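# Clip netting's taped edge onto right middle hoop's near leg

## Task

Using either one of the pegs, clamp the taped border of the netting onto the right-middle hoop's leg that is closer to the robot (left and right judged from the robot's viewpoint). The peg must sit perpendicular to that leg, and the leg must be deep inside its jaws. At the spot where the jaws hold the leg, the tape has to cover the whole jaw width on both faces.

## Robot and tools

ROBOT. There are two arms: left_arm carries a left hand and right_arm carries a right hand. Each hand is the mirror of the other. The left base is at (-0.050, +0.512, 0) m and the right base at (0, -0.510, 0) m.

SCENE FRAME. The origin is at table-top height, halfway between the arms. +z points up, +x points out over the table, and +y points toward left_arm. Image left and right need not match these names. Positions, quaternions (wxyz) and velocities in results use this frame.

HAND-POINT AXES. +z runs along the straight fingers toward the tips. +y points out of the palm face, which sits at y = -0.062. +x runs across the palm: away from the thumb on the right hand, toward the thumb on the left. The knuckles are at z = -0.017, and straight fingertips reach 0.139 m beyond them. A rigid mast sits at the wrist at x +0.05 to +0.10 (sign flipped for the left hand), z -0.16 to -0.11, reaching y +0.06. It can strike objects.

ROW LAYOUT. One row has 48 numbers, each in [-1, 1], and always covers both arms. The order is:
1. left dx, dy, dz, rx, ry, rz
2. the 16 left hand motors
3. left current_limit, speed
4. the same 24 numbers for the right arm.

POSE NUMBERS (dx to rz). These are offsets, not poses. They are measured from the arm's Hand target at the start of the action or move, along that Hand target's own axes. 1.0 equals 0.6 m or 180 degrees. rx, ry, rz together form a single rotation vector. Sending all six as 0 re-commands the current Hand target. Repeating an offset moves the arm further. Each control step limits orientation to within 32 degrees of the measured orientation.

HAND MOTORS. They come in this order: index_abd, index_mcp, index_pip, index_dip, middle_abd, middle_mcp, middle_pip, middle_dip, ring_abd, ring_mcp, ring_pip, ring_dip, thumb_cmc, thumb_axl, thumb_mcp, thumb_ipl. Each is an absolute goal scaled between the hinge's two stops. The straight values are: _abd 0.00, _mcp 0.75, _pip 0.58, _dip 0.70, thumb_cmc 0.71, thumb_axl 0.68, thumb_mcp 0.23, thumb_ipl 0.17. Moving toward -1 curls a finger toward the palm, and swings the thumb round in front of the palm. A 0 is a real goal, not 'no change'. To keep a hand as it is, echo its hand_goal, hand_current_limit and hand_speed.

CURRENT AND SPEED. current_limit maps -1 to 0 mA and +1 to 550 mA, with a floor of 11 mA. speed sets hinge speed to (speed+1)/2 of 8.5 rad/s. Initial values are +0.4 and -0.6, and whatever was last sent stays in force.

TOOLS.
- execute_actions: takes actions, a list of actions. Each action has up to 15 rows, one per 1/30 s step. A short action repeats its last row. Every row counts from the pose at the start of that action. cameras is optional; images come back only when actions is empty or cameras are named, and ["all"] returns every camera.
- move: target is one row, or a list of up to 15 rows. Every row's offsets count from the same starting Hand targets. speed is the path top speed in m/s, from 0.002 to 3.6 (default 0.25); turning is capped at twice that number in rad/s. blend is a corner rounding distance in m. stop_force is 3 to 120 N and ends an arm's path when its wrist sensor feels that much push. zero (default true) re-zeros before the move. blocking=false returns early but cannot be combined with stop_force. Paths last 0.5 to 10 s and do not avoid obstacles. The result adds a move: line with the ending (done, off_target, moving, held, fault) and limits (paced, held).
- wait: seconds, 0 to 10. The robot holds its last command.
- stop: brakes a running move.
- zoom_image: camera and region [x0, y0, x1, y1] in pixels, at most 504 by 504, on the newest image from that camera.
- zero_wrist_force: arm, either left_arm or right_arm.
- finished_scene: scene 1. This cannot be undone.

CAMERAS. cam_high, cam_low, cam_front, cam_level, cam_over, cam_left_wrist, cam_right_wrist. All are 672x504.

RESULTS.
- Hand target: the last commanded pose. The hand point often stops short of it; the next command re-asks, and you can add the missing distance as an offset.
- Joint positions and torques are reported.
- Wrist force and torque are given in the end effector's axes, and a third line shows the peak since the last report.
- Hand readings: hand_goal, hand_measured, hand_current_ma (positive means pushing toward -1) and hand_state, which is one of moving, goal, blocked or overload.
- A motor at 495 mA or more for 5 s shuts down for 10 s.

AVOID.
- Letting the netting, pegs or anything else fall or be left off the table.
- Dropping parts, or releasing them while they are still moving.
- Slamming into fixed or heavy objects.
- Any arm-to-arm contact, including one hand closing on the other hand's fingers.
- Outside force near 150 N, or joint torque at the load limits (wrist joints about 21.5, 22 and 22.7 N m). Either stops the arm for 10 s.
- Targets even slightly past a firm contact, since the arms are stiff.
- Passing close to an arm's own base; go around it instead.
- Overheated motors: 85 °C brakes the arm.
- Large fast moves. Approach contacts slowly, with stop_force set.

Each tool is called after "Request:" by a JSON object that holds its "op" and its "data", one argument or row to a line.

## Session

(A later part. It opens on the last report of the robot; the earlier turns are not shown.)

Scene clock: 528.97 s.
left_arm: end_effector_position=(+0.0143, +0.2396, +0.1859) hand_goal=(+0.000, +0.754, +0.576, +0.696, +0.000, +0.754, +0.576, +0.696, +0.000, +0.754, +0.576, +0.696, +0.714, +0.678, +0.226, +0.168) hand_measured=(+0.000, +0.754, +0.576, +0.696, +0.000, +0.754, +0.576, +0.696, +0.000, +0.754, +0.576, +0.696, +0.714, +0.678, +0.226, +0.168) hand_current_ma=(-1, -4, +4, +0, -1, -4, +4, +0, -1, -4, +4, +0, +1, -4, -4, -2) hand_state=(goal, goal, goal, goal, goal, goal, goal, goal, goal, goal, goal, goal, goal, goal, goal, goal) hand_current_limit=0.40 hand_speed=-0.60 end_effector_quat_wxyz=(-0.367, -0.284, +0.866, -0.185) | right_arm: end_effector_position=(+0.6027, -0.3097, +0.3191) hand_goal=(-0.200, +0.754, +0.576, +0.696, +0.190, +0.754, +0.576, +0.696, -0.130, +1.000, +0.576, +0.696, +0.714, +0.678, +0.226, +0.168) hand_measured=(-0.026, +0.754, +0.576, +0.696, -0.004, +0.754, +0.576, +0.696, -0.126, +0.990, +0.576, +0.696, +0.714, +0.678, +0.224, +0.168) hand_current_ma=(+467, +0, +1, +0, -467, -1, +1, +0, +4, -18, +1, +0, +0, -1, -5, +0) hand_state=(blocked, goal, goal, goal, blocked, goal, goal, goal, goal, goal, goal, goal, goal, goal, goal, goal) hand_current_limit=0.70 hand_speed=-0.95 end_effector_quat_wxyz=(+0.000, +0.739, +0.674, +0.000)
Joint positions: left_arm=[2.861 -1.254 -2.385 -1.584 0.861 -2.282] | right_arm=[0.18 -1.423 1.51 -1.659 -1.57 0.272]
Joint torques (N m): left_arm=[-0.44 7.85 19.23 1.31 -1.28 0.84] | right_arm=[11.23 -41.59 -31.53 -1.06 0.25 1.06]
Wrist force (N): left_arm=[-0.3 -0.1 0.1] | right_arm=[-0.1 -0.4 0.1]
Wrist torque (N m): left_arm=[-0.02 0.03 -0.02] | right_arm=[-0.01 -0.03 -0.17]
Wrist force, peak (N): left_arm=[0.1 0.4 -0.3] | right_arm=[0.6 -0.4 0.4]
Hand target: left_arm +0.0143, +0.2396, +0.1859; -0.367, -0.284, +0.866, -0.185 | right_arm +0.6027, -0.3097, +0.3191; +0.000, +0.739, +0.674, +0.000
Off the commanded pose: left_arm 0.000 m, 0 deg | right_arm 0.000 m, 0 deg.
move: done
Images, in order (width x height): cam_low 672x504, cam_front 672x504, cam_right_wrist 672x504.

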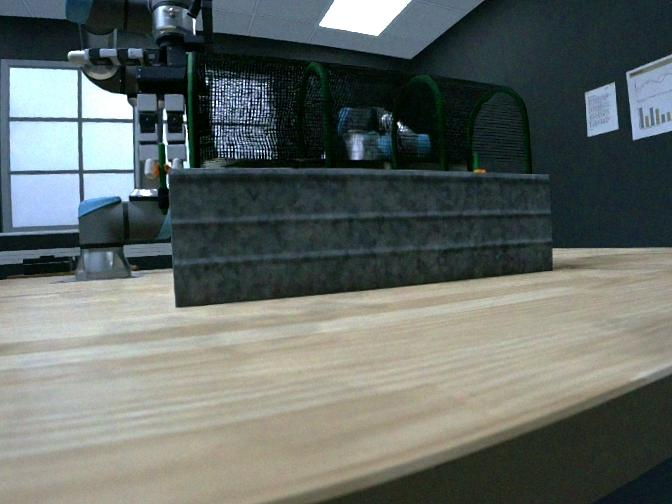

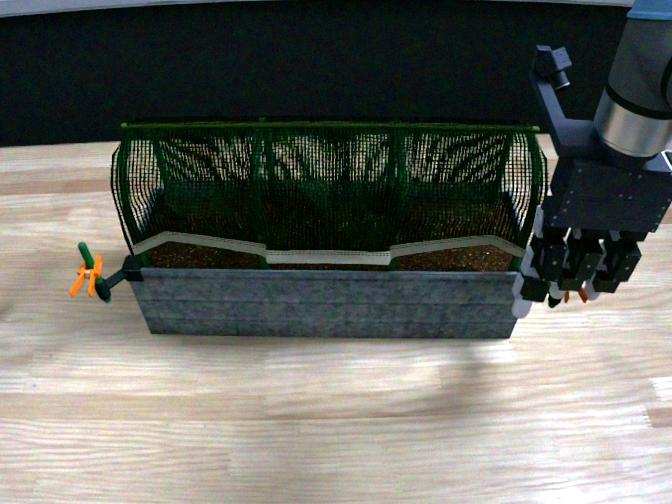

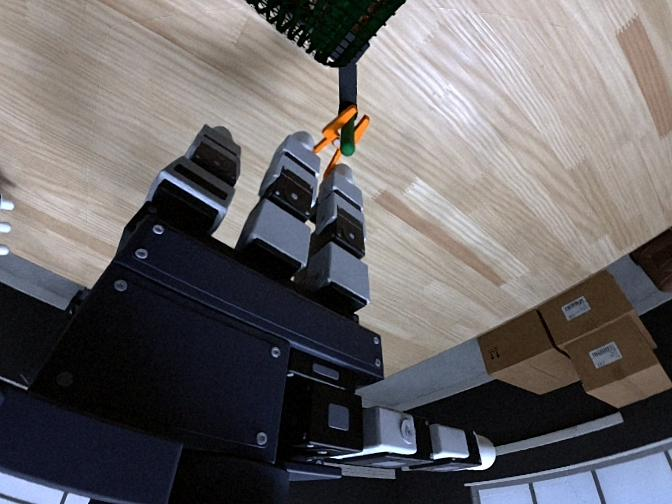

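Request:
{"op": "move", "data": {
  "target": [
    [0,0,0,0,0,0,0,0.754,0.576,0.696,0,0.754,0.576,0.696,0,0.754,0.576,0.696,0.714,0.678,0.226,0.168,0.4,-0.6,0,0,0,0,0,0,0.08,0.754,0.576,0.696,-0.08,0.754,0.576,0.696,-0.13,1.0,0.576,0.696,0.714,0.678,0.226,0.168,0.7,-0.9],
    [0,0,0,0,0,0,0,0.754,0.576,0.696,0,0.754,0.576,0.696,0,0.754,0.576,0.696,0.714,0.678,0.226,0.168,0.4,-0.6,0,-0.0133,0.02,0,0,0,0.08,0.754,0.576,0.696,-0.08,0.754,0.576,0.696,-0.13,1.0,0.576,0.696,0.714,0.678,0.226,0.168,0.7,-0.9]
  ],
  "speed": 0.05
}}

Request:
{"op": "move", "data": {
  "target": [0,0,0,0,0,0,0,0.754,0.576,0.696,0,0.754,0.576,0.696,0,0.754,0.576,0.696,0.714,0.678,0.226,0.168,0.4,-0.6,0,0,0,0,0,0,-0.2,0.754,0.576,0.696,0.2,0.754,0.576,0.696,-0.13,1.0,0.576,0.696,0.714,0.678,0.226,0.168,0.75,-0.95],
  "cameras": ["cam_low","cam_right_wrist"]
}}

Request:
{"op": "zoom_image", "data": {
  "camera": "cam_right_wrist",
  "region": [230, 40, 450, 240]
}}

Request:
{"op": "zoom_image", "data": {
  "camera": "cam_low",
  "region": [100, 60, 240, 220]
}}

Scene clock: 621.67 s.
left_arm: end_effector_position=(+0.0143, +0.2396, +0.1859) hand_goal=(+0.000, +0.754, +0.576, +0.696, +0.000, +0.754, +0.576, +0.696, +0.000, +0.754, +0.576, +0.696, +0.714, +0.678, +0.226, +0.168) hand_measured=(+0.000, +0.754, +0.576, +0.696, +0.000, +0.754, +0.576, +0.696, +0.000, +0.754, +0.576, +0.696, +0.714, +0.678, +0.226, +0.168) hand_current_ma=(-1, -4, +4, +0, -1, -4, +4, +0, -1, -4, +4, +0, +1, -4, -4, -2) hand_state=(goal, goal, goal, goal, goal, goal, goal, goal, goal, goal, goal, goal, goal, goal, goal, goal) hand_current_limit=0.40 hand_speed=-0.60 end_effector_quat_wxyz=(-0.367, -0.284, +0.866, -0.185) | right_arm: end_effector_position=(+0.5947, -0.3089, +0.3071) hand_goal=(+0.080, +0.754, +0.576, +0.696, -0.080, +0.754, +0.576, +0.696, -0.130, +1.000, +0.576, +0.696, +0.714, +0.678, +0.226, +0.168) hand_measured=(+0.076, +0.754, +0.576, +0.696, -0.076, +0.754, +0.576, +0.696, -0.126, +0.990, +0.576, +0.696, +0.714, +0.678, +0.224, +0.168) hand_current_ma=(-4, +0, +1, +0, +5, -1, +1, +0, +4, -18, +1, +0, +0, -1, -5, +0) hand_state=(goal, goal, goal, goal, goal, goal, goal, goal, goal, goal, goal, goal, goal, goal, goal, goal) hand_current_limit=0.70 hand_speed=-0.90 end_effector_quat_wxyz=(+0.000, +0.739, +0.674, +0.000) end_effector_velocity=(+0.000, +0.000, +0.003) end_effector_angular_velocity=(+0.000, -0.002, -0.001)
Joint positions: left_arm=[2.861 -1.254 -2.385 -1.584 0.861 -2.282] | right_arm=[0.184 -1.437 1.557 -1.692 -1.57 0.276]
Joint velocities: left_arm=[within noise] | right_arm=[0 -0.001 -0.006 0.005 0 0.001]
Joint torques (N m): left_arm=[0.01 9.04 18.38 1.22 -1.37 0.87] | right_arm=[5.53 -19.93 -31.55 -1.3 0.55 0.33]
Wrist force (N): left_arm=[-0.3 0.0 -0.2] | right_arm=[0.1 0.0 0.1]
Wrist torque (N m): left_arm=[0.01 0.03 -0.02] | right_arm=[0.01 -0.06 -0.15]
Wrist force, peak (N): left_arm=[-0.4 0.1 -0.3] | right_arm=[-0.4 -0.7 0.1]
Hand target: left_arm +0.0143, +0.2396, +0.1859; -0.367, -0.284, +0.866, -0.185 | right_arm +0.5948, -0.3090, +0.3071; +0.000, +0.739, +0.674, +0.000
Off the commanded pose: left_arm 0.000 m, 0 deg | right_arm 0.000 m, 0 deg.
move: done

Scene clock: 622.30 s.
left_arm: end_effector_position=(+0.0143, +0.2396, +0.1859) hand_goal=(+0.000, +0.754, +0.576, +0.696, +0.000, +0.754, +0.576, +0.696, +0.000, +0.754, +0.576, +0.696, +0.714, +0.678, +0.226, +0.168) hand_measured=(+0.000, +0.754, +0.576, +0.696, +0.000, +0.754, +0.576, +0.696, +0.000, +0.754, +0.576, +0.696, +0.714, +0.678, +0.226, +0.168) hand_current_ma=(-1, -4, +4, +0, -1, -4, +4, +0, -1, -4, +4, +0, +1, -4, -4, -2) hand_state=(goal, goal, goal, goal, goal, goal, goal, goal, goal, goal, goal, goal, goal, goal, goal, goal) hand_current_limit=0.40 hand_speed=-0.60 end_effector_quat_wxyz=(-0.367, -0.284, +0.866, -0.185) | right_arm: end_effector_position=(+0.5948, -0.3089, +0.3071) hand_goal=(-0.200, +0.754, +0.576, +0.696, +0.200, +0.754, +0.576, +0.696, -0.130, +1.000, +0.576, +0.696, +0.714, +0.678, +0.226, +0.168) hand_measured=(+0.004, +0.754, +0.576, +0.696, -0.026, +0.754, +0.576, +0.696, -0.126, +0.990, +0.576, +0.696, +0.714, +0.678, +0.224, +0.168) hand_current_ma=(+109, +0, +1, +0, -186, +0, +1, +0, +4, -18, +1, +0, +0, -1, -5, +0) hand_state=(moving, goal, goal, goal, moving, goal, goal, goal, goal, goal, goal, goal, goal, goal, goal, goal) hand_current_limit=0.75 hand_speed=-0.95 end_effector_quat_wxyz=(+0.000, +0.739, +0.674, +0.000)
Joint positions: left_arm=[2.861 -1.254 -2.385 -1.584 0.861 -2.282] | right_arm=[0.184 -1.436 1.557 -1.691 -1.57 0.276]
Joint torques (N m): left_arm=[-0.02 7.71 19.59 1.27 -1.22 1.12] | right_arm=[-7.78 -17.5 -32.49 -1.16 0.41 -1.32]
Wrist force (N): left_arm=[-0.1 0.2 -0.2] | right_arm=[0.3 -0.4 0.0]
Wrist torque (N m): left_arm=[0.03 0.00 -0.01] | right_arm=[0.01 0.04 -0.15]
Wrist force, peak (N): left_arm=[0.0 -0.2 -0.3] | right_arm=[0.7 -0.5 -0.1]
Hand target: left_arm +0.0143, +0.2396, +0.1859; -0.367, -0.284, +0.866, -0.185 | right_arm +0.5948, -0.3090, +0.3071; +0.000, +0.739, +0.674, +0.000
Off the commanded pose: left_arm 0.000 m, 0 deg | right_arm 0.000 m, 0 deg.
move: done
Images, in order (width x height): cam_low 672x504, cam_right_wrist 672x504.

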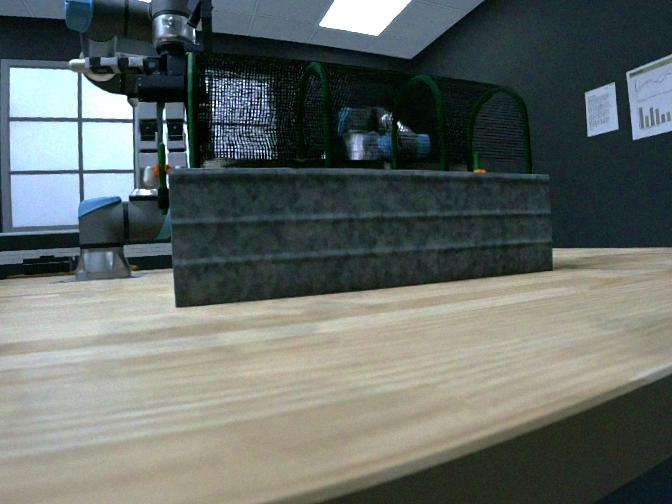

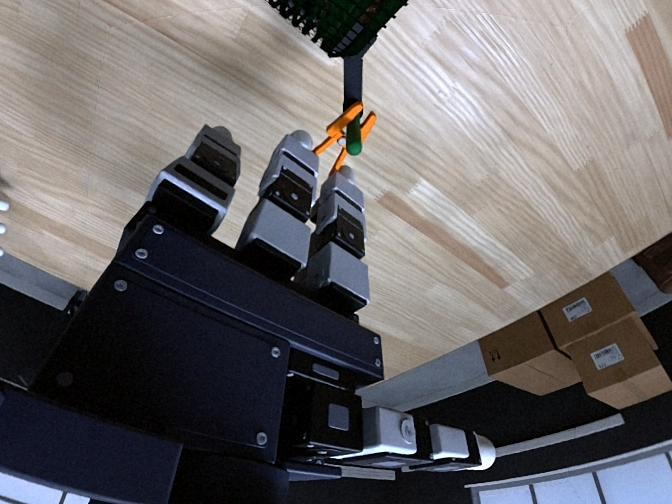

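Scaled by 2.291 from the camera's 672x504 image, which has a finer 960x720 frame.

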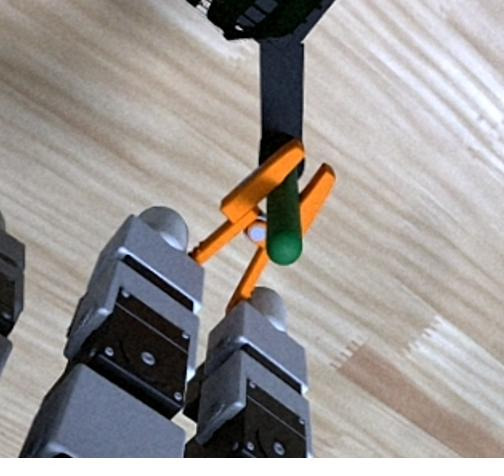

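Scaled by 3.150 from the camera's 672x504 image, which has a finer 960x720 frame.

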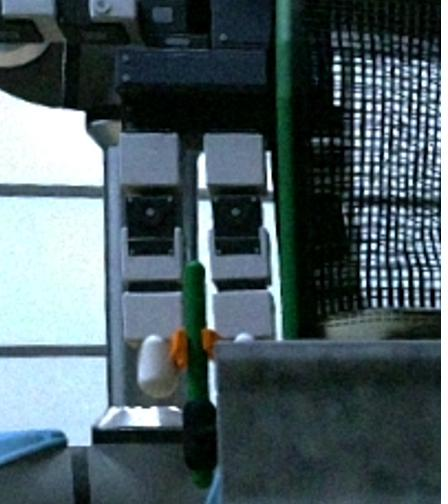

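Request:
{"op": "execute_actions", "data": {
  "actions": [],
  "cameras": ["cam_low","cam_right_wrist"]
}}

Request:
{"op": "zoom_image", "data": {
  "camera": "cam_right_wrist",
  "region": [280, 80, 410, 220]
}}

Request:
{"op": "zoom_image", "data": {
  "camera": "cam_low",
  "region": [120, 120, 220, 220]
}}

Scene clock: 626.17 s.
left_arm: end_effector_position=(+0.0143, +0.2396, +0.1859) hand_goal=(+0.000, +0.754, +0.576, +0.696, +0.000, +0.754, +0.576, +0.696, +0.000, +0.754, +0.576, +0.696, +0.714, +0.678, +0.226, +0.168) hand_measured=(+0.000, +0.754, +0.576, +0.696, +0.000, +0.754, +0.576, +0.696, +0.000, +0.754, +0.576, +0.696, +0.714, +0.678, +0.226, +0.168) hand_current_ma=(-1, -4, +4, +0, -1, -4, +4, +0, -1, -4, +4, +0, +1, -4, -4, -2) hand_state=(goal, goal, goal, goal, goal, goal, goal, goal, goal, goal, goal, goal, goal, goal, goal, goal) hand_current_limit=0.40 hand_speed=-0.60 end_effector_quat_wxyz=(-0.367, -0.284, +0.866, -0.185) | right_arm: end_effector_position=(+0.5948, -0.3090, +0.3071) hand_goal=(-0.200, +0.754, +0.576, +0.696, +0.200, +0.754, +0.576, +0.696, -0.130, +1.000, +0.576, +0.696, +0.714, +0.678, +0.226, +0.168) hand_measured=(-0.010, +0.754, +0.576, +0.696, -0.022, +0.754, +0.576, +0.696, -0.126, +0.990, +0.576, +0.696, +0.714, +0.678, +0.224, +0.168) hand_current_ma=(+481, +0, +1, +0, -481, +0, +1, +0, +4, -18, +1, +0, +0, -1, -5, +0) hand_state=(blocked, goal, goal, goal, blocked, goal, goal, goal, goal, goal, goal, goal, goal, goal, goal, goal) hand_current_limit=0.75 hand_speed=-0.95 end_effector_quat_wxyz=(+0.000, +0.739, +0.674, +0.000)
Joint positions: left_arm=[2.861 -1.254 -2.385 -1.584 0.861 -2.282] | right_arm=[0.184 -1.436 1.557 -1.691 -1.57 0.276]
Joint velocities: within noise
Joint torques (N m): left_arm=[0.53 7.95 18.03 1.36 -1.47 1.18] | right_arm=[-9.07 -15.87 -33.87 -1.69 0.25 -1.39]
Wrist force (N): left_arm=[0.0 0.0 -0.2] | right_arm=[0.0 -0.6 0.4]
Wrist torque (N m): left_arm=[0.01 0.00 0.00] | right_arm=[0.00 -0.03 -0.17]
Wrist force, peak (N): left_arm=[0.1 -0.1 -0.5] | right_arm=[0.3 -0.9 0.0]
Hand target: left_arm +0.0143, +0.2396, +0.1859; -0.367, -0.284, +0.866, -0.185 | right_arm +0.5948, -0.3090, +0.3071; +0.000, +0.739, +0.674, +0.000
Off the commanded pose: left_arm 0.000 m, 0 deg | right_arm 0.000 m, 0 deg.
Images, in order (width x height): cam_low 672x504, cam_right_wrist 672x504.

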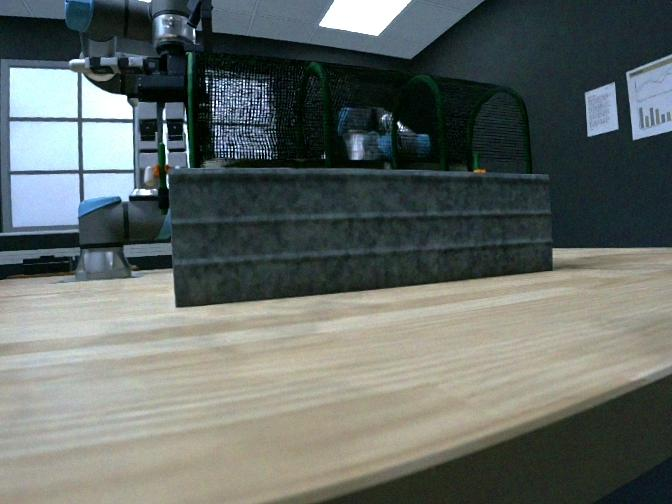

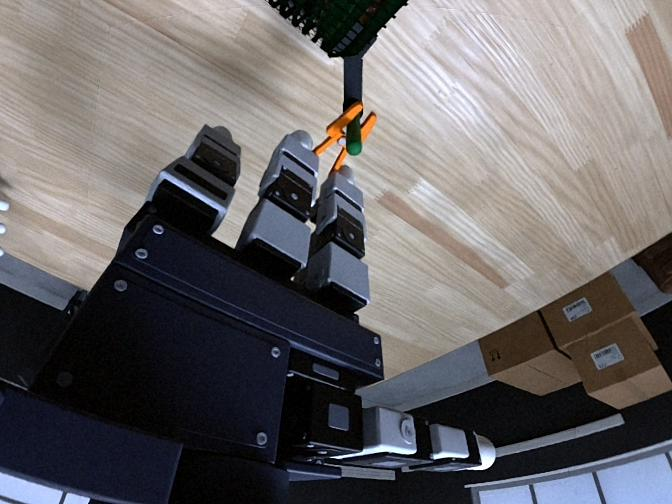

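Scaled by 3.600 from the camera's 672x504 image, which has a finer 960x720 frame.

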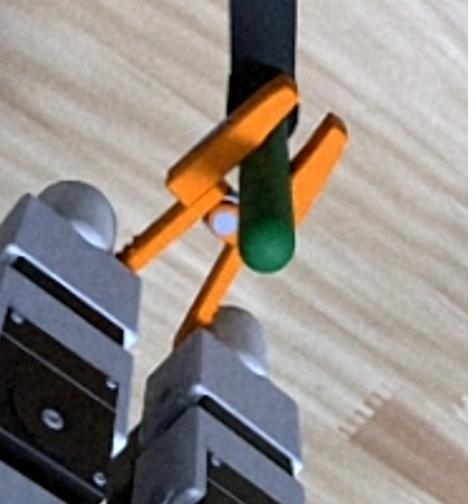

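Scaled by 5.040 from the camera's 672x504 image, which has a finer 960x720 frame.

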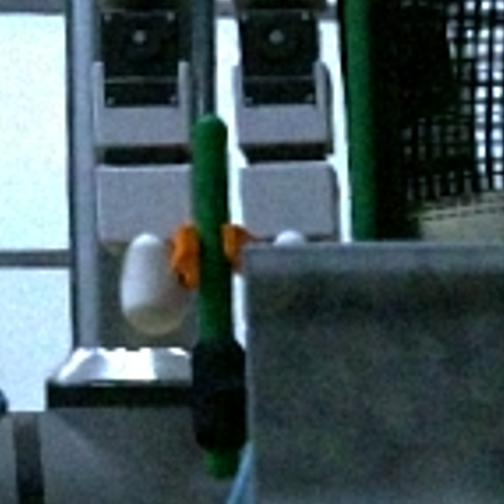

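Request:
{"op": "execute_actions", "data": {
  "actions": [
    [[0,0,0,0,0,0,0,0.754,0.576,0.696,0,0.754,0.576,0.696,0,0.754,0.576,0.696,0.714,0.678,0.226,0.168,0.4,-0.6,0,0,0,0,0,0,-0.3,0.754,0.576,0.696,0.3,0.754,0.576,0.696,-0.13,1.0,0.576,0.696,0.714,0.678,0.226,0.168,1.0,-0.9]],
    [[0,0,0,0,0,0,0,0.754,0.576,0.696,0,0.754,0.576,0.696,0,0.754,0.576,0.696,0.714,0.678,0.226,0.168,0.4,-0.6,0,0,0,0,0,0,-0.3,0.754,0.576,0.696,0.3,0.754,0.576,0.696,-0.13,1.0,0.576,0.696,0.714,0.678,0.226,0.168,1.0,-0.9]],
    [[0,0,0,0,0,0,0,0.754,0.576,0.696,0,0.754,0.576,0.696,0,0.754,0.576,0.696,0.714,0.678,0.226,0.168,0.4,-0.6,0,0,0,0,0,0,-0.3,0.754,0.576,0.696,0.3,0.754,0.576,0.696,-0.13,1.0,0.576,0.696,0.714,0.678,0.226,0.168,1.0,-0.9]]
  ],
  "cameras": ["cam_low","cam_right_wrist"]
}}

Request:
{"op": "execute_actions", "data": {
  "actions": [
    [[0,0,0,0,0,0,0,0.754,0.576,0.696,0,0.754,0.576,0.696,0,0.754,0.576,0.696,0.714,0.678,0.226,0.168,0.4,-0.6,0,0,0,0,0,0,-0.1,0.754,0.576,0.696,0.1,0.754,0.576,0.696,-0.13,1.0,0.576,0.696,0.714,0.678,0.226,0.168,0.1,-0.9]]
  ]
}}

Request:
{"op": "zoom_image", "data": {
  "camera": "cam_right_wrist",
  "region": [280, 80, 410, 220]
}}

Request:
{"op": "zoom_image", "data": {
  "camera": "cam_low",
  "region": [120, 120, 220, 220]
}}

Scene clock: 651.10 s.
left_arm: end_effector_position=(+0.0143, +0.2396, +0.1859) hand_goal=(+0.000, +0.754, +0.576, +0.696, +0.000, +0.754, +0.576, +0.696, +0.000, +0.754, +0.576, +0.696, +0.714, +0.678, +0.226, +0.168) hand_measured=(+0.000, +0.754, +0.576, +0.696, +0.000, +0.754, +0.576, +0.696, +0.000, +0.754, +0.576, +0.696, +0.714, +0.678, +0.226, +0.168) hand_current_ma=(-1, -4, +4, +0, -1, -4, +4, +0, -1, -4, +4, +0, +1, -4, -4, -2) hand_state=(goal, goal, goal, goal, goal, goal, goal, goal, goal, goal, goal, goal, goal, goal, goal, goal) hand_current_limit=0.40 hand_speed=-0.60 end_effector_quat_wxyz=(-0.367, -0.284, +0.866, -0.185) | right_arm: end_effector_position=(+0.5948, -0.3090, +0.3071) hand_goal=(-0.300, +0.754, +0.576, +0.696, +0.300, +0.754, +0.576, +0.696, -0.130, +1.000, +0.576, +0.696, +0.714, +0.678, +0.226, +0.168) hand_measured=(-0.012, +0.754, +0.576, +0.696, -0.022, +0.754, +0.576, +0.696, -0.126, +0.990, +0.576, +0.696, +0.714, +0.678, +0.224, +0.168) hand_current_ma=(+550, +0, +1, +0, -550, +0, +1, +0, +4, -18, +1, +0, +0, -1, -5, +0) hand_state=(blocked, goal, goal, goal, blocked, goal, goal, goal, goal, goal, goal, goal, goal, goal, goal, goal) hand_current_limit=1.00 hand_speed=-0.90 end_effector_quat_wxyz=(+0.000, +0.739, +0.674, +0.000)
Joint positions: left_arm=[2.861 -1.254 -2.385 -1.584 0.861 -2.282] | right_arm=[0.184 -1.436 1.557 -1.691 -1.57 0.276]
Joint torques (N m): left_arm=[-1.46 10.2 17.92 1.32 -1.53 1.39] | right_arm=[-8.59 -16.53 -31.94 -2.78 -0.21 -1.45]
Wrist force (N): left_arm=[-0.1 0.0 -0.1] | right_arm=[-0.2 -0.5 0.3]
Wrist torque (N m): left_arm=[0.00 0.01 -0.01] | right_arm=[0.00 -0.03 -0.19]
Wrist force, peak (N): left_arm=[-0.5 0.2 -0.3] | right_arm=[0.0 -0.9 0.2]
Hand target: left_arm +0.0143, +0.2396, +0.1859; -0.367, -0.284, +0.866, -0.185 | right_arm +0.5948, -0.3090, +0.3071; +0.000, +0.739, +0.674, +0.000
Off the commanded pose: left_arm 0.000 m, 0 deg | right_arm 0.000 m, 0 deg.
Images, in order (width x height): cam_low 672x504, cam_right_wrist 672x504.

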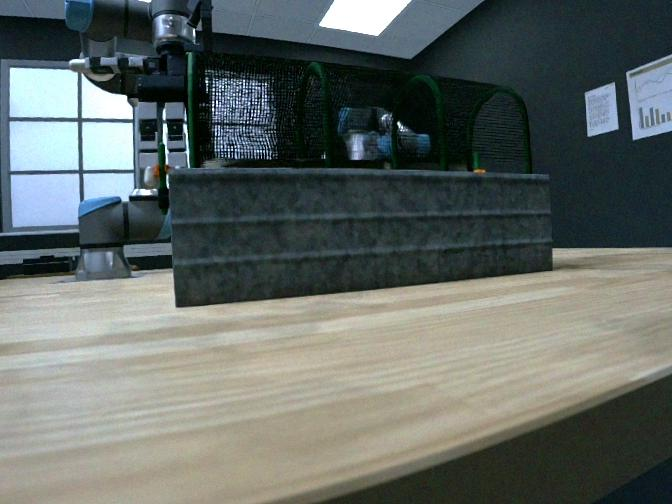

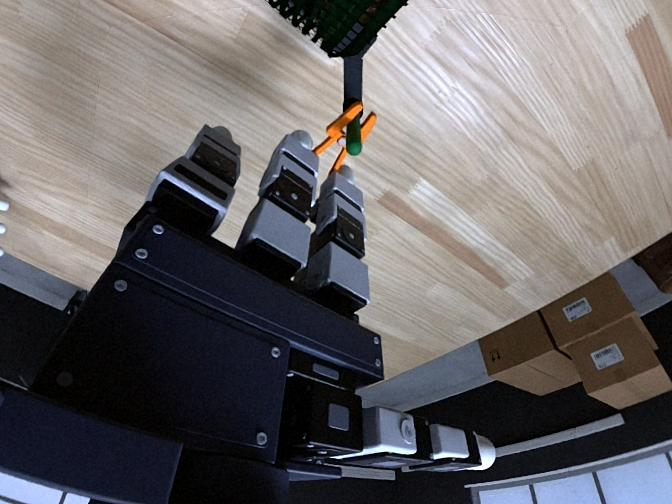

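Scene clock: 651.80 s.
left_arm: end_effector_position=(+0.0143, +0.2396, +0.1859) hand_goal=(+0.000, +0.754, +0.576, +0.696, +0.000, +0.754, +0.576, +0.696, +0.000, +0.754, +0.576, +0.696, +0.714, +0.678, +0.226, +0.168) hand_measured=(+0.000, +0.754, +0.576, +0.696, +0.000, +0.754, +0.576, +0.696, +0.000, +0.754, +0.576, +0.696, +0.714, +0.678, +0.226, +0.168) hand_current_ma=(-1, -4, +4, +0, -1, -4, +4, +0, -1, -4, +4, +0, +1, -4, -4, -2) hand_state=(goal, goal, goal, goal, goal, goal, goal, goal, goal, goal, goal, goal, goal, goal, goal, goal) hand_current_limit=0.40 hand_speed=-0.60 end_effector_quat_wxyz=(-0.367, -0.284, +0.866, -0.185) | right_arm: end_effector_position=(+0.5948, -0.3090, +0.3071) hand_goal=(-0.100, +0.754, +0.576, +0.696, +0.100, +0.754, +0.576, +0.696, -0.130, +1.000, +0.576, +0.696, +0.714, +0.678, +0.226, +0.168) hand_measured=(-0.012, +0.754, +0.576, +0.696, -0.022, +0.754, +0.576, +0.696, -0.126, +0.990, +0.576, +0.696, +0.714, +0.678, +0.224, +0.168) hand_current_ma=(+246, +0, +1, +0, -302, +0, +1, +0, +4, -18, +1, +0, +0, -1, -5, +0) hand_state=(blocked, goal, goal, goal, blocked, goal, goal, goal, goal, goal, goal, goal, goal, goal, goal, goal) hand_current_limit=0.10 hand_speed=-0.90 end_effector_quat_wxyz=(+0.000, +0.739, +0.674, +0.000)
Joint positions: left_arm=[2.861 -1.254 -2.385 -1.584 0.861 -2.282] | right_arm=[0.184 -1.436 1.557 -1.691 -1.57 0.276]
Joint torques (N m): left_arm=[0.33 9.02 19.03 1.45 -1.19 1.11] | right_arm=[-7.51 -16.19 -32.22 -2.93 -0.14 -1.11]
Wrist force (N): left_arm=[-0.1 0.2 0.0] | right_arm=[-0.1 -0.4 0.1]
Wrist torque (N m): left_arm=[0.03 0.00 -0.01] | right_arm=[0.03 -0.04 -0.17]
Wrist force, peak (N): left_arm=[-0.1 0.0 -0.4] | right_arm=[-0.1 -0.8 0.1]
Hand target: left_arm +0.0143, +0.2396, +0.1859; -0.367, -0.284, +0.866, -0.185 | right_arm +0.5948, -0.3090, +0.3071; +0.000, +0.739, +0.674, +0.000
Off the commanded pose: left_arm 0.000 m, 0 deg | right_arm 0.000 m, 0 deg.

Scaled by 3.600 from the camera's 672x504 image, which has a finer 960x720 frame.
This view is cut from an older image: the scene may have changed since it was taken.

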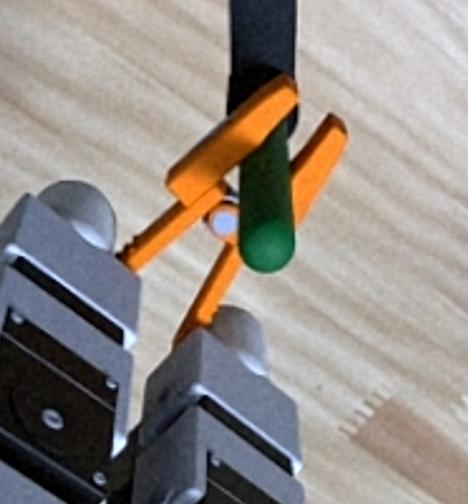

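Scaled by 5.040 from the camera's 672x504 image, which has a finer 960x720 frame.
This view is cut from an older image: the scene may have changed since it was taken.

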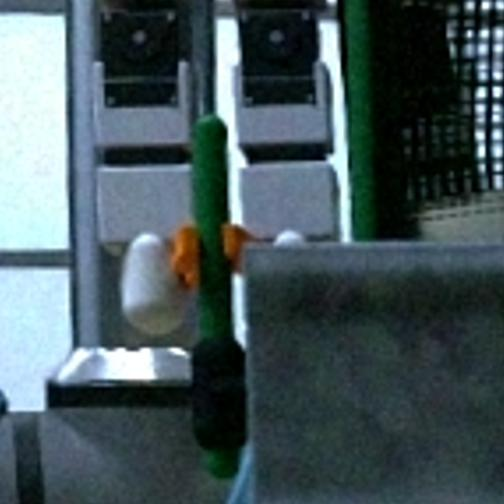

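Request:
{"op": "move", "data": {
  "target": [
    [0,0,0,0,0,0,0,0.754,0.576,0.696,0,0.754,0.576,0.696,0,0.754,0.576,0.696,0.714,0.678,0.226,0.168,0.4,-0.6,0,0,0,0,0,0,0.35,0.754,0.576,0.696,-0.35,0.754,0.576,0.696,-0.6,1.0,0.576,0.696,0.714,0.678,0.226,0.168,0.5,-0.85],
    [0,0,0,0,0,0,0,0.754,0.576,0.696,0,0.754,0.576,0.696,0,0.754,0.576,0.696,0.714,0.678,0.226,0.168,0.4,-0.6,0,0,0.075,0,0,0,0.35,0.754,0.576,0.696,-0.35,0.754,0.576,0.696,-0.6,1.0,0.576,0.696,0.714,0.678,0.226,0.168,0.5,-0.85]
  ],
  "speed": 0.06,
  "cameras": ["cam_low","cam_right_wrist","cam_front"]
}}

Request:
{"op": "zoom_image", "data": {
  "camera": "cam_right_wrist",
  "region": [230, 40, 450, 240]
}}

Request:
{"op": "zoom_image", "data": {
  "camera": "cam_low",
  "region": [100, 80, 220, 220]
}}

Request:
{"op": "zoom_image", "data": {
  "camera": "cam_front",
  "region": [500, 200, 672, 340]
}}

Scene clock: 872.37 s.
left_arm: end_effector_position=(+0.0143, +0.2396, +0.1859) hand_goal=(+0.000, +0.754, +0.576, +0.696, +0.000, +0.754, +0.576, +0.696, +0.000, +0.754, +0.576, +0.696, +0.714, +0.678, +0.226, +0.168) hand_measured=(+0.000, +0.754, +0.576, +0.696, +0.000, +0.754, +0.576, +0.696, +0.000, +0.754, +0.576, +0.696, +0.714, +0.678, +0.226, +0.168) hand_current_ma=(-1, -4, +4, +0, -1, -4, +4, +0, -1, -4, +4, +0, +1, -4, -4, -2) hand_state=(goal, goal, goal, goal, goal, goal, goal, goal, goal, goal, goal, goal, goal, goal, goal, goal) hand_current_limit=0.40 hand_speed=-0.60 end_effector_quat_wxyz=(-0.367, -0.284, +0.866, -0.185) | right_arm: end_effector_position=(+0.5948, -0.3090, +0.2619) hand_goal=(+0.350, +0.754, +0.576, +0.696, -0.350, +0.754, +0.576, +0.696, -0.600, +1.000, +0.576, +0.696, +0.714, +0.678, +0.226, +0.168) hand_measured=(+0.344, +0.754, +0.576, +0.696, -0.342, +0.754, +0.576, +0.696, -0.592, +0.990, +0.576, +0.696, +0.714, +0.678, +0.224, +0.168) hand_current_ma=(-8, +0, +1, +0, +9, +0, +1, +0, +11, -18, +1, +0, +0, -1, -5, +0) hand_state=(goal, goal, goal, goal, goal, goal, goal, goal, goal, goal, goal, goal, goal, goal, goal, goal) hand_current_limit=0.50 hand_speed=-0.85 end_effector_quat_wxyz=(+0.000, +0.739, +0.674, +0.000)
Joint positions: left_arm=[2.861 -1.254 -2.385 -1.584 0.861 -2.282] | right_arm=[0.184 -1.417 1.652 -1.805 -1.57 0.276]
Joint torques (N m): left_arm=[-1.4 9.91 18.63 1.38 -1.55 1.24] | right_arm=[-1.5 -41.73 -31.77 -0.94 -0.33 0.79]
Wrist force (N): left_arm=[0.0 -0.2 -0.5] | right_arm=[0.0 -0.1 -0.1]
Wrist torque (N m): left_arm=[0.00 -0.01 0.01] | right_arm=[0.02 -0.04 -0.15]
Wrist force, peak (N): left_arm=[0.0 0.0 -0.7] | right_arm=[-0.1 -0.8 0.2]
Hand target: left_arm +0.0143, +0.2396, +0.1859; -0.367, -0.284, +0.866, -0.185 | right_arm +0.5948, -0.3089, +0.2621; +0.000, +0.739, +0.674, +0.000
Off the commanded pose: left_arm 0.000 m, 0 deg | right_arm 0.000 m, 0 deg.
move: done
Images, in order (width x height): cam_low 672x504, cam_front 672x504, cam_right_wrist 672x504.

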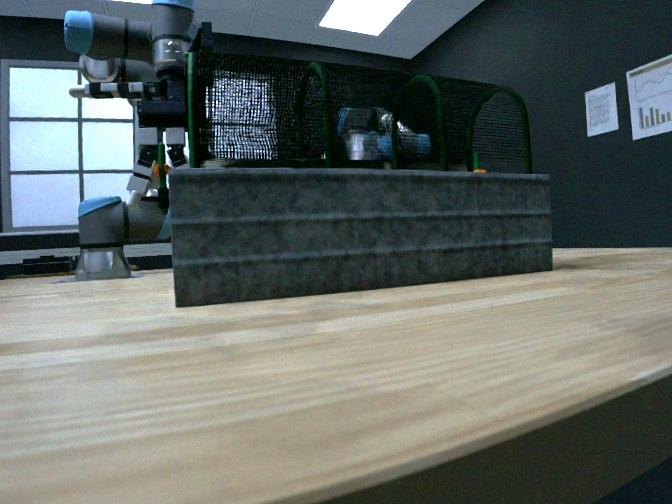

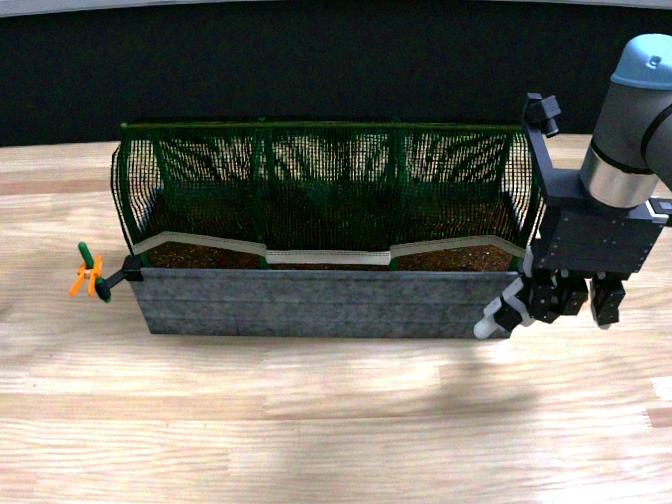

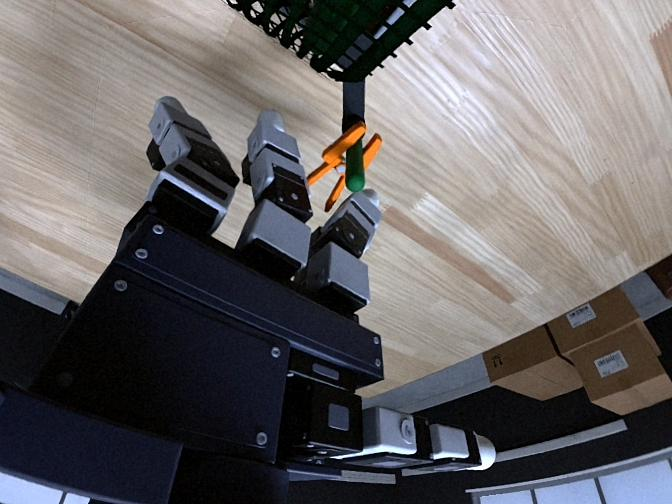

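Scaled by 2.291 from the camera's 672x504 image, which has a finer 960x720 frame.

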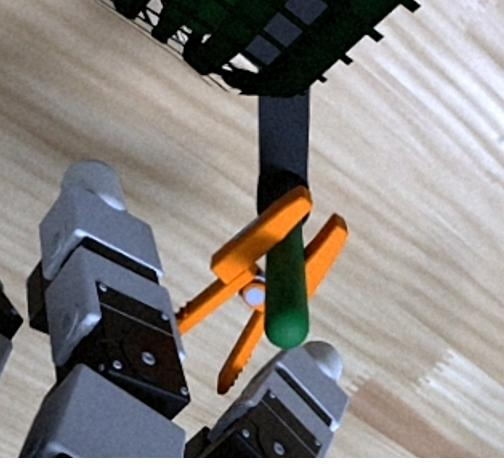

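Scaled by 3.600 from the camera's 672x504 image, which has a finer 960x720 frame.

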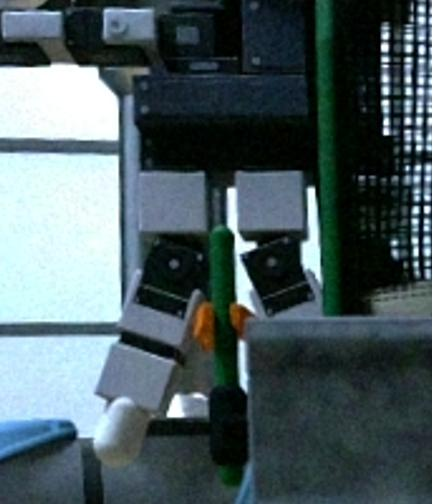

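Scaled by 2.930 from the camera's 672x504 image, which has a finer 960x720 frame.

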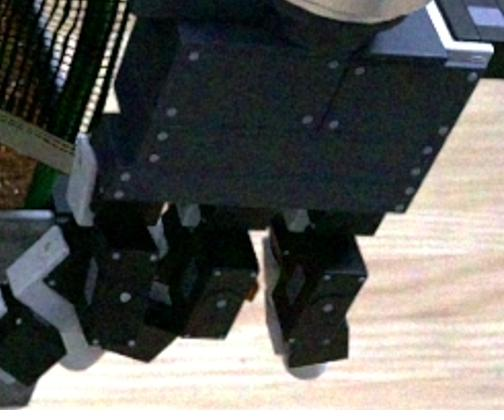

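Request:
{"op": "move", "data": {
  "target": [0,0,0,0,0,0,0,0.754,0.576,0.696,0,0.754,0.576,0.696,0,0.754,0.576,0.696,0.714,0.678,0.226,0.168,0.4,-0.6,0,0,0,0,0,0,0.15,0.754,0.576,0.696,-0.15,0.754,0.576,0.696,-0.6,1.0,0.576,0.696,0.714,0.678,0.226,0.168,0.75,-0.95]
}}

Request:
{"op": "wait", "data": {
  "seconds": 1.5,
  "cameras": ["cam_low","cam_right_wrist"]
}}

Request:
{"op": "zoom_image", "data": {
  "camera": "cam_right_wrist",
  "region": [270, 90, 410, 240]
}}

Request:
{"op": "zoom_image", "data": {
  "camera": "cam_low",
  "region": [100, 80, 220, 220]
}}

Scene clock: 890.27 s.
left_arm: end_effector_position=(+0.0143, +0.2396, +0.1859) hand_goal=(+0.000, +0.754, +0.576, +0.696, +0.000, +0.754, +0.576, +0.696, +0.000, +0.754, +0.576, +0.696, +0.714, +0.678, +0.226, +0.168) hand_measured=(+0.000, +0.754, +0.576, +0.696, +0.000, +0.754, +0.576, +0.696, +0.000, +0.754, +0.576, +0.696, +0.714, +0.678, +0.226, +0.168) hand_current_ma=(-1, -4, +4, +0, -1, -4, +4, +0, -1, -4, +4, +0, +1, -4, -4, -2) hand_state=(goal, goal, goal, goal, goal, goal, goal, goal, goal, goal, goal, goal, goal, goal, goal, goal) hand_current_limit=0.40 hand_speed=-0.60 end_effector_quat_wxyz=(-0.367, -0.284, +0.866, -0.185) | right_arm: end_effector_position=(+0.5948, -0.3089, +0.2621) hand_goal=(+0.150, +0.754, +0.576, +0.696, -0.150, +0.754, +0.576, +0.696, -0.600, +1.000, +0.576, +0.696, +0.714, +0.678, +0.226, +0.168) hand_measured=(+0.208, +0.754, +0.576, +0.696, -0.218, +0.754, +0.576, +0.696, -0.592, +0.990, +0.576, +0.696, +0.714, +0.678, +0.224, +0.168) hand_current_ma=(+139, +0, +1, +0, -172, +0, +1, +0, +11, -18, +1, +0, +0, -1, -5, +0) hand_state=(blocked, goal, goal, goal, blocked, goal, goal, goal, goal, goal, goal, goal, goal, goal, goal, goal) hand_current_limit=0.75 hand_speed=-0.95 end_effector_quat_wxyz=(+0.000, +0.739, +0.674, +0.000)
Joint positions: left_arm=[2.861 -1.254 -2.385 -1.584 0.861 -2.282] | right_arm=[0.184 -1.418 1.652 -1.805 -1.57 0.276]
Joint torques (N m): left_arm=[0.15 9.28 18.14 1.29 -1.45 1.52] | right_arm=[9.17 -41.93 -32.44 -2.88 -0.56 1.08]
Wrist force (N): left_arm=[0.3 0.1 -0.4] | right_arm=[-0.1 -0.5 0.1]
Wrist torque (N m): left_arm=[0.03 -0.05 0.02] | right_arm=[0.00 -0.01 -0.16]
Wrist force, peak (N): left_arm=[-0.1 0.1 -0.5] | right_arm=[0.6 -0.4 0.1]
Hand target: left_arm +0.0143, +0.2396, +0.1859; -0.367, -0.284, +0.866, -0.185 | right_arm +0.5948, -0.3089, +0.2621; +0.000, +0.739, +0.674, +0.000
Off the commanded pose: left_arm 0.000 m, 0 deg | right_arm 0.000 m, 0 deg.
move: done

Scene clock: 891.77 s.
left_arm: end_effector_position=(+0.0143, +0.2396, +0.1859) hand_goal=(+0.000, +0.754, +0.576, +0.696, +0.000, +0.754, +0.576, +0.696, +0.000, +0.754, +0.576, +0.696, +0.714, +0.678, +0.226, +0.168) hand_measured=(+0.000, +0.754, +0.576, +0.696, +0.000, +0.754, +0.576, +0.696, +0.000, +0.754, +0.576, +0.696, +0.714, +0.678, +0.226, +0.168) hand_current_ma=(-1, -4, +4, +0, -1, -4, +4, +0, -1, -4, +4, +0, +1, -4, -4, -2) hand_state=(goal, goal, goal, goal, goal, goal, goal, goal, goal, goal, goal, goal, goal, goal, goal, goal) hand_current_limit=0.40 hand_speed=-0.60 end_effector_quat_wxyz=(-0.367, -0.284, +0.866, -0.185) | right_arm: end_effector_position=(+0.5948, -0.3089, +0.2621) hand_goal=(+0.150, +0.754, +0.576, +0.696, -0.150, +0.754, +0.576, +0.696, -0.600, +1.000, +0.576, +0.696, +0.714, +0.678, +0.226, +0.168) hand_measured=(+0.208, +0.754, +0.576, +0.696, -0.218, +0.754, +0.576, +0.696, -0.592, +0.990, +0.576, +0.696, +0.714, +0.678, +0.224, +0.168) hand_current_ma=(+139, +0, +1, +0, -172, +0, +1, +0, +11, -18, +1, +0, +0, -1, -5, +0) hand_state=(blocked, goal, goal, goal, blocked, goal, goal, goal, goal, goal, goal, goal, goal, goal, goal, goal) hand_current_limit=0.75 hand_speed=-0.95 end_effector_quat_wxyz=(+0.000, +0.739, +0.674, +0.000)
Joint positions: left_arm=[2.861 -1.254 -2.385 -1.584 0.861 -2.282] | right_arm=[0.184 -1.418 1.652 -1.805 -1.57 0.276]
Joint torques (N m): left_arm=[0.65 8.64 18.63 1.34 -1.71 1.4] | right_arm=[10.71 -39.46 -31.83 -2.39 -0.66 1.11]
Wrist force (N): left_arm=[0.0 -0.1 -0.6] | right_arm=[-0.2 -0.3 0.0]
Wrist torque (N m): left_arm=[0.04 -0.01 0.00] | right_arm=[0.02 0.00 -0.16]
Wrist force, peak (N): left_arm=[0.0 -0.1 -0.6] | right_arm=[-0.3 -0.6 0.3]
Hand target: left_arm +0.0143, +0.2396, +0.1859; -0.367, -0.284, +0.866, -0.185 | right_arm +0.5948, -0.3089, +0.2621; +0.000, +0.739, +0.674, +0.000
Off the commanded pose: left_arm 0.000 m, 0 deg | right_arm 0.000 m, 0 deg.
wait: 1.50 s; at rest by 0.17 s
Images, in order (width x height): cam_low 672x504, cam_right_wrist 672x504.

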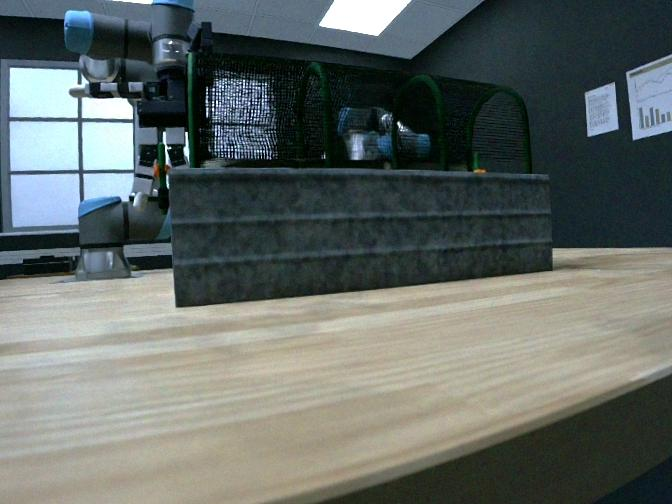

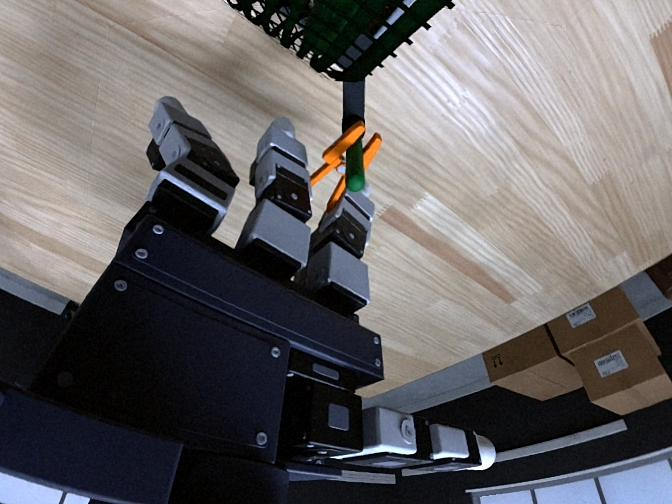

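Scaled by 3.360 from the camera's 672x504 image, which has a finer 960x720 frame.

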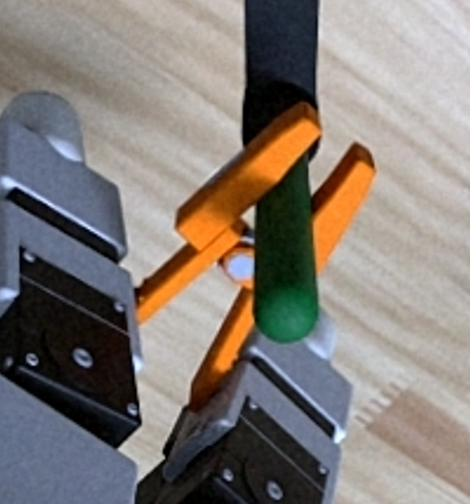

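Scaled by 3.600 from the camera's 672x504 image, which has a finer 960x720 frame.

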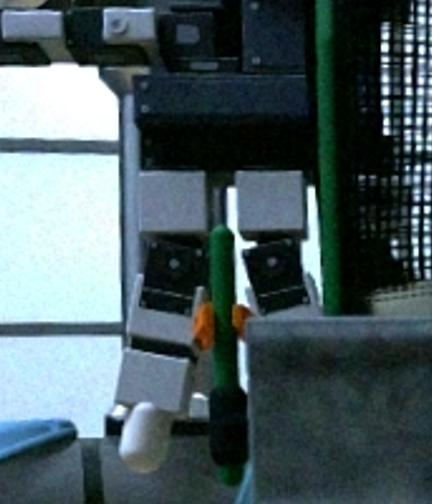

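Request:
{"op": "move", "data": {
  "target": [0,0,0,0,0,0,0,0.754,0.576,0.696,0,0.754,0.576,0.696,0,0.754,0.576,0.696,0.714,0.678,0.226,0.168,0.4,-0.6,0,0,0,0,0,0,0.0,0.754,0.576,0.696,0.0,0.754,0.576,0.696,-0.6,1.0,0.576,0.696,0.714,0.678,0.226,0.168,0.75,-0.95]
}}

Request:
{"op": "wait", "data": {
  "seconds": 1.5,
  "cameras": ["cam_low","cam_right_wrist"]
}}

Request:
{"op": "zoom_image", "data": {
  "camera": "cam_right_wrist",
  "region": [270, 90, 410, 240]
}}

Request:
{"op": "zoom_image", "data": {
  "camera": "cam_low",
  "region": [100, 80, 220, 220]
}}

Scene clock: 900.43 s.
left_arm: end_effector_position=(+0.0143, +0.2396, +0.1859) hand_goal=(+0.000, +0.754, +0.576, +0.696, +0.000, +0.754, +0.576, +0.696, +0.000, +0.754, +0.576, +0.696, +0.714, +0.678, +0.226, +0.168) hand_measured=(+0.000, +0.754, +0.576, +0.696, +0.000, +0.754, +0.576, +0.696, +0.000, +0.754, +0.576, +0.696, +0.714, +0.678, +0.226, +0.168) hand_current_ma=(-1, -4, +4, +0, -1, -4, +4, +0, -1, -4, +4, +0, +1, -4, -4, -2) hand_state=(goal, goal, goal, goal, goal, goal, goal, goal, goal, goal, goal, goal, goal, goal, goal, goal) hand_current_limit=0.40 hand_speed=-0.60 end_effector_quat_wxyz=(-0.367, -0.284, +0.866, -0.185) | right_arm: end_effector_position=(+0.5948, -0.3089, +0.2621) hand_goal=(+0.000, +0.754, +0.576, +0.696, +0.000, +0.754, +0.576, +0.696, -0.600, +1.000, +0.576, +0.696, +0.714, +0.678, +0.226, +0.168) hand_measured=(+0.142, +0.754, +0.576, +0.696, -0.192, +0.752, +0.576, +0.696, -0.592, +0.990, +0.576, +0.696, +0.714, +0.678, +0.224, +0.168) hand_current_ma=(+454, +0, +1, +0, -481, -4, +1, +0, +11, -18, +1, +0, +0, -1, -5, +0) hand_state=(blocked, goal, goal, goal, blocked, goal, goal, goal, goal, goal, goal, goal, goal, goal, goal, goal) hand_current_limit=0.75 hand_speed=-0.95 end_effector_quat_wxyz=(+0.000, +0.739, +0.674, +0.000)
Joint positions: left_arm=[2.861 -1.254 -2.385 -1.584 0.861 -2.282] | right_arm=[0.184 -1.418 1.652 -1.805 -1.57 0.276]
Joint torques (N m): left_arm=[0.19 10.82 18.22 1.37 -1.72 1.37] | right_arm=[10.48 -37.33 -31.97 -1.29 -0.81 1.02]
Wrist force (N): left_arm=[0.1 0.1 -0.3] | right_arm=[-0.2 -0.1 0.0]
Wrist torque (N m): left_arm=[0.03 -0.02 0.01] | right_arm=[0.01 -0.01 -0.17]
Wrist force, peak (N): left_arm=[0.0 0.1 -0.6] | right_arm=[-0.3 -1.0 0.2]
Hand target: left_arm +0.0143, +0.2396, +0.1859; -0.367, -0.284, +0.866, -0.185 | right_arm +0.5948, -0.3089, +0.2621; +0.000, +0.739, +0.674, +0.000
Off the commanded pose: left_arm 0.000 m, 0 deg | right_arm 0.000 m, 0 deg.
move: done

Scene clock: 901.93 s.
left_arm: end_effector_position=(+0.0143, +0.2396, +0.1859) hand_goal=(+0.000, +0.754, +0.576, +0.696, +0.000, +0.754, +0.576, +0.696, +0.000, +0.754, +0.576, +0.696, +0.714, +0.678, +0.226, +0.168) hand_measured=(+0.000, +0.754, +0.576, +0.696, +0.000, +0.754, +0.576, +0.696, +0.000, +0.754, +0.576, +0.696, +0.714, +0.678, +0.226, +0.168) hand_current_ma=(-1, -4, +4, +0, -1, -4, +4, +0, -1, -4, +4, +0, +1, -4, -4, -2) hand_state=(goal, goal, goal, goal, goal, goal, goal, goal, goal, goal, goal, goal, goal, goal, goal, goal) hand_current_limit=0.40 hand_speed=-0.60 end_effector_quat_wxyz=(-0.367, -0.284, +0.866, -0.185) | right_arm: end_effector_position=(+0.5948, -0.3089, +0.2621) hand_goal=(+0.000, +0.754, +0.576, +0.696, +0.000, +0.754, +0.576, +0.696, -0.600, +1.000, +0.576, +0.696, +0.714, +0.678, +0.226, +0.168) hand_measured=(+0.142, +0.754, +0.576, +0.696, -0.192, +0.752, +0.576, +0.696, -0.592, +0.990, +0.576, +0.696, +0.714, +0.678, +0.224, +0.168) hand_current_ma=(+454, +0, +1, +0, -481, -4, +1, +0, +11, -18, +1, +0, +0, -1, -5, +0) hand_state=(blocked, goal, goal, goal, blocked, goal, goal, goal, goal, goal, goal, goal, goal, goal, goal, goal) hand_current_limit=0.75 hand_speed=-0.95 end_effector_quat_wxyz=(+0.000, +0.739, +0.674, +0.000)
Joint positions: left_arm=[2.861 -1.254 -2.385 -1.584 0.861 -2.282] | right_arm=[0.184 -1.418 1.652 -1.805 -1.57 0.276]
Joint torques (N m): left_arm=[-1.01 10.82 18.09 1.37 -1.54 1.42] | right_arm=[10.71 -34.99 -30.51 -2.17 -0.94 0.97]
Wrist force (N): left_arm=[-0.3 0.1 -0.3] | right_arm=[-0.3 -0.2 0.0]
Wrist torque (N m): left_arm=[0.02 0.04 -0.02] | right_arm=[0.00 -0.01 -0.17]
Wrist force, peak (N): left_arm=[-0.3 -0.1 -0.3] | right_arm=[-0.4 0.0 0.3]
Hand target: left_arm +0.0143, +0.2396, +0.1859; -0.367, -0.284, +0.866, -0.185 | right_arm +0.5948, -0.3089, +0.2621; +0.000, +0.739, +0.674, +0.000
Off the commanded pose: left_arm 0.000 m, 0 deg | right_arm 0.000 m, 0 deg.
wait: 1.50 s; at rest by 0.17 s
Images, in order (width x height): cam_low 672x504, cam_right_wrist 672x504.

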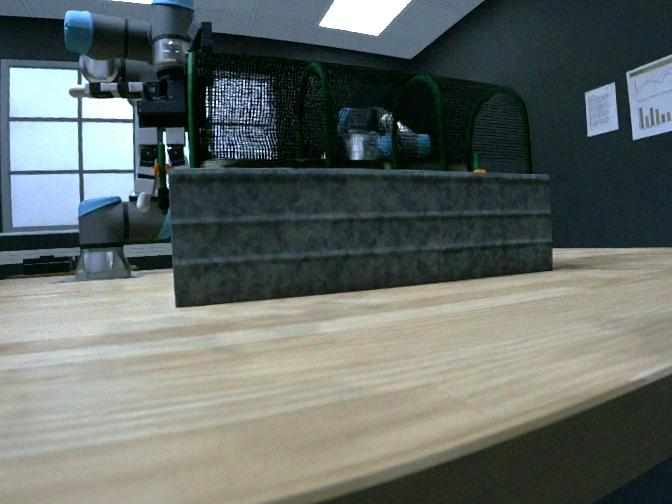

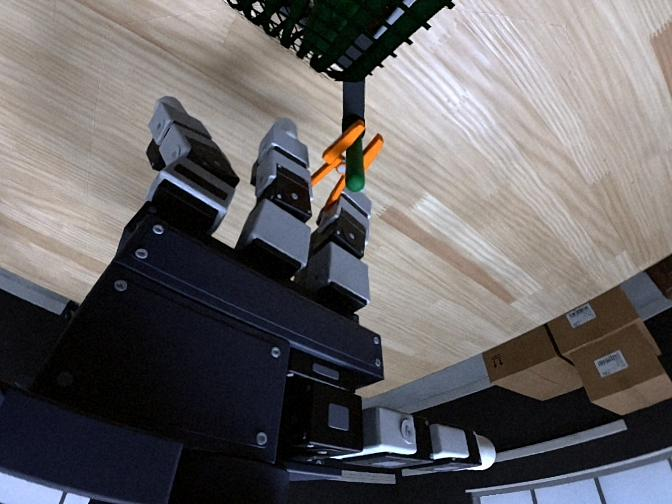

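Scaled by 3.360 from the camera's 672x504 image, which has a finer 960x720 frame.

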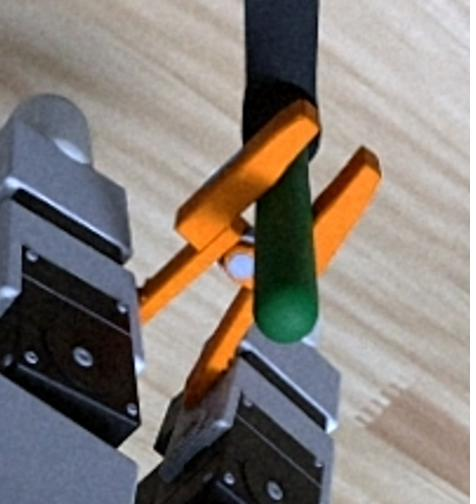

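Scaled by 3.600 from the camera's 672x504 image, which has a finer 960x720 frame.

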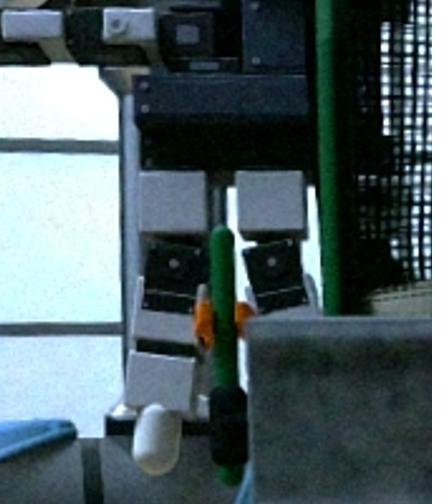

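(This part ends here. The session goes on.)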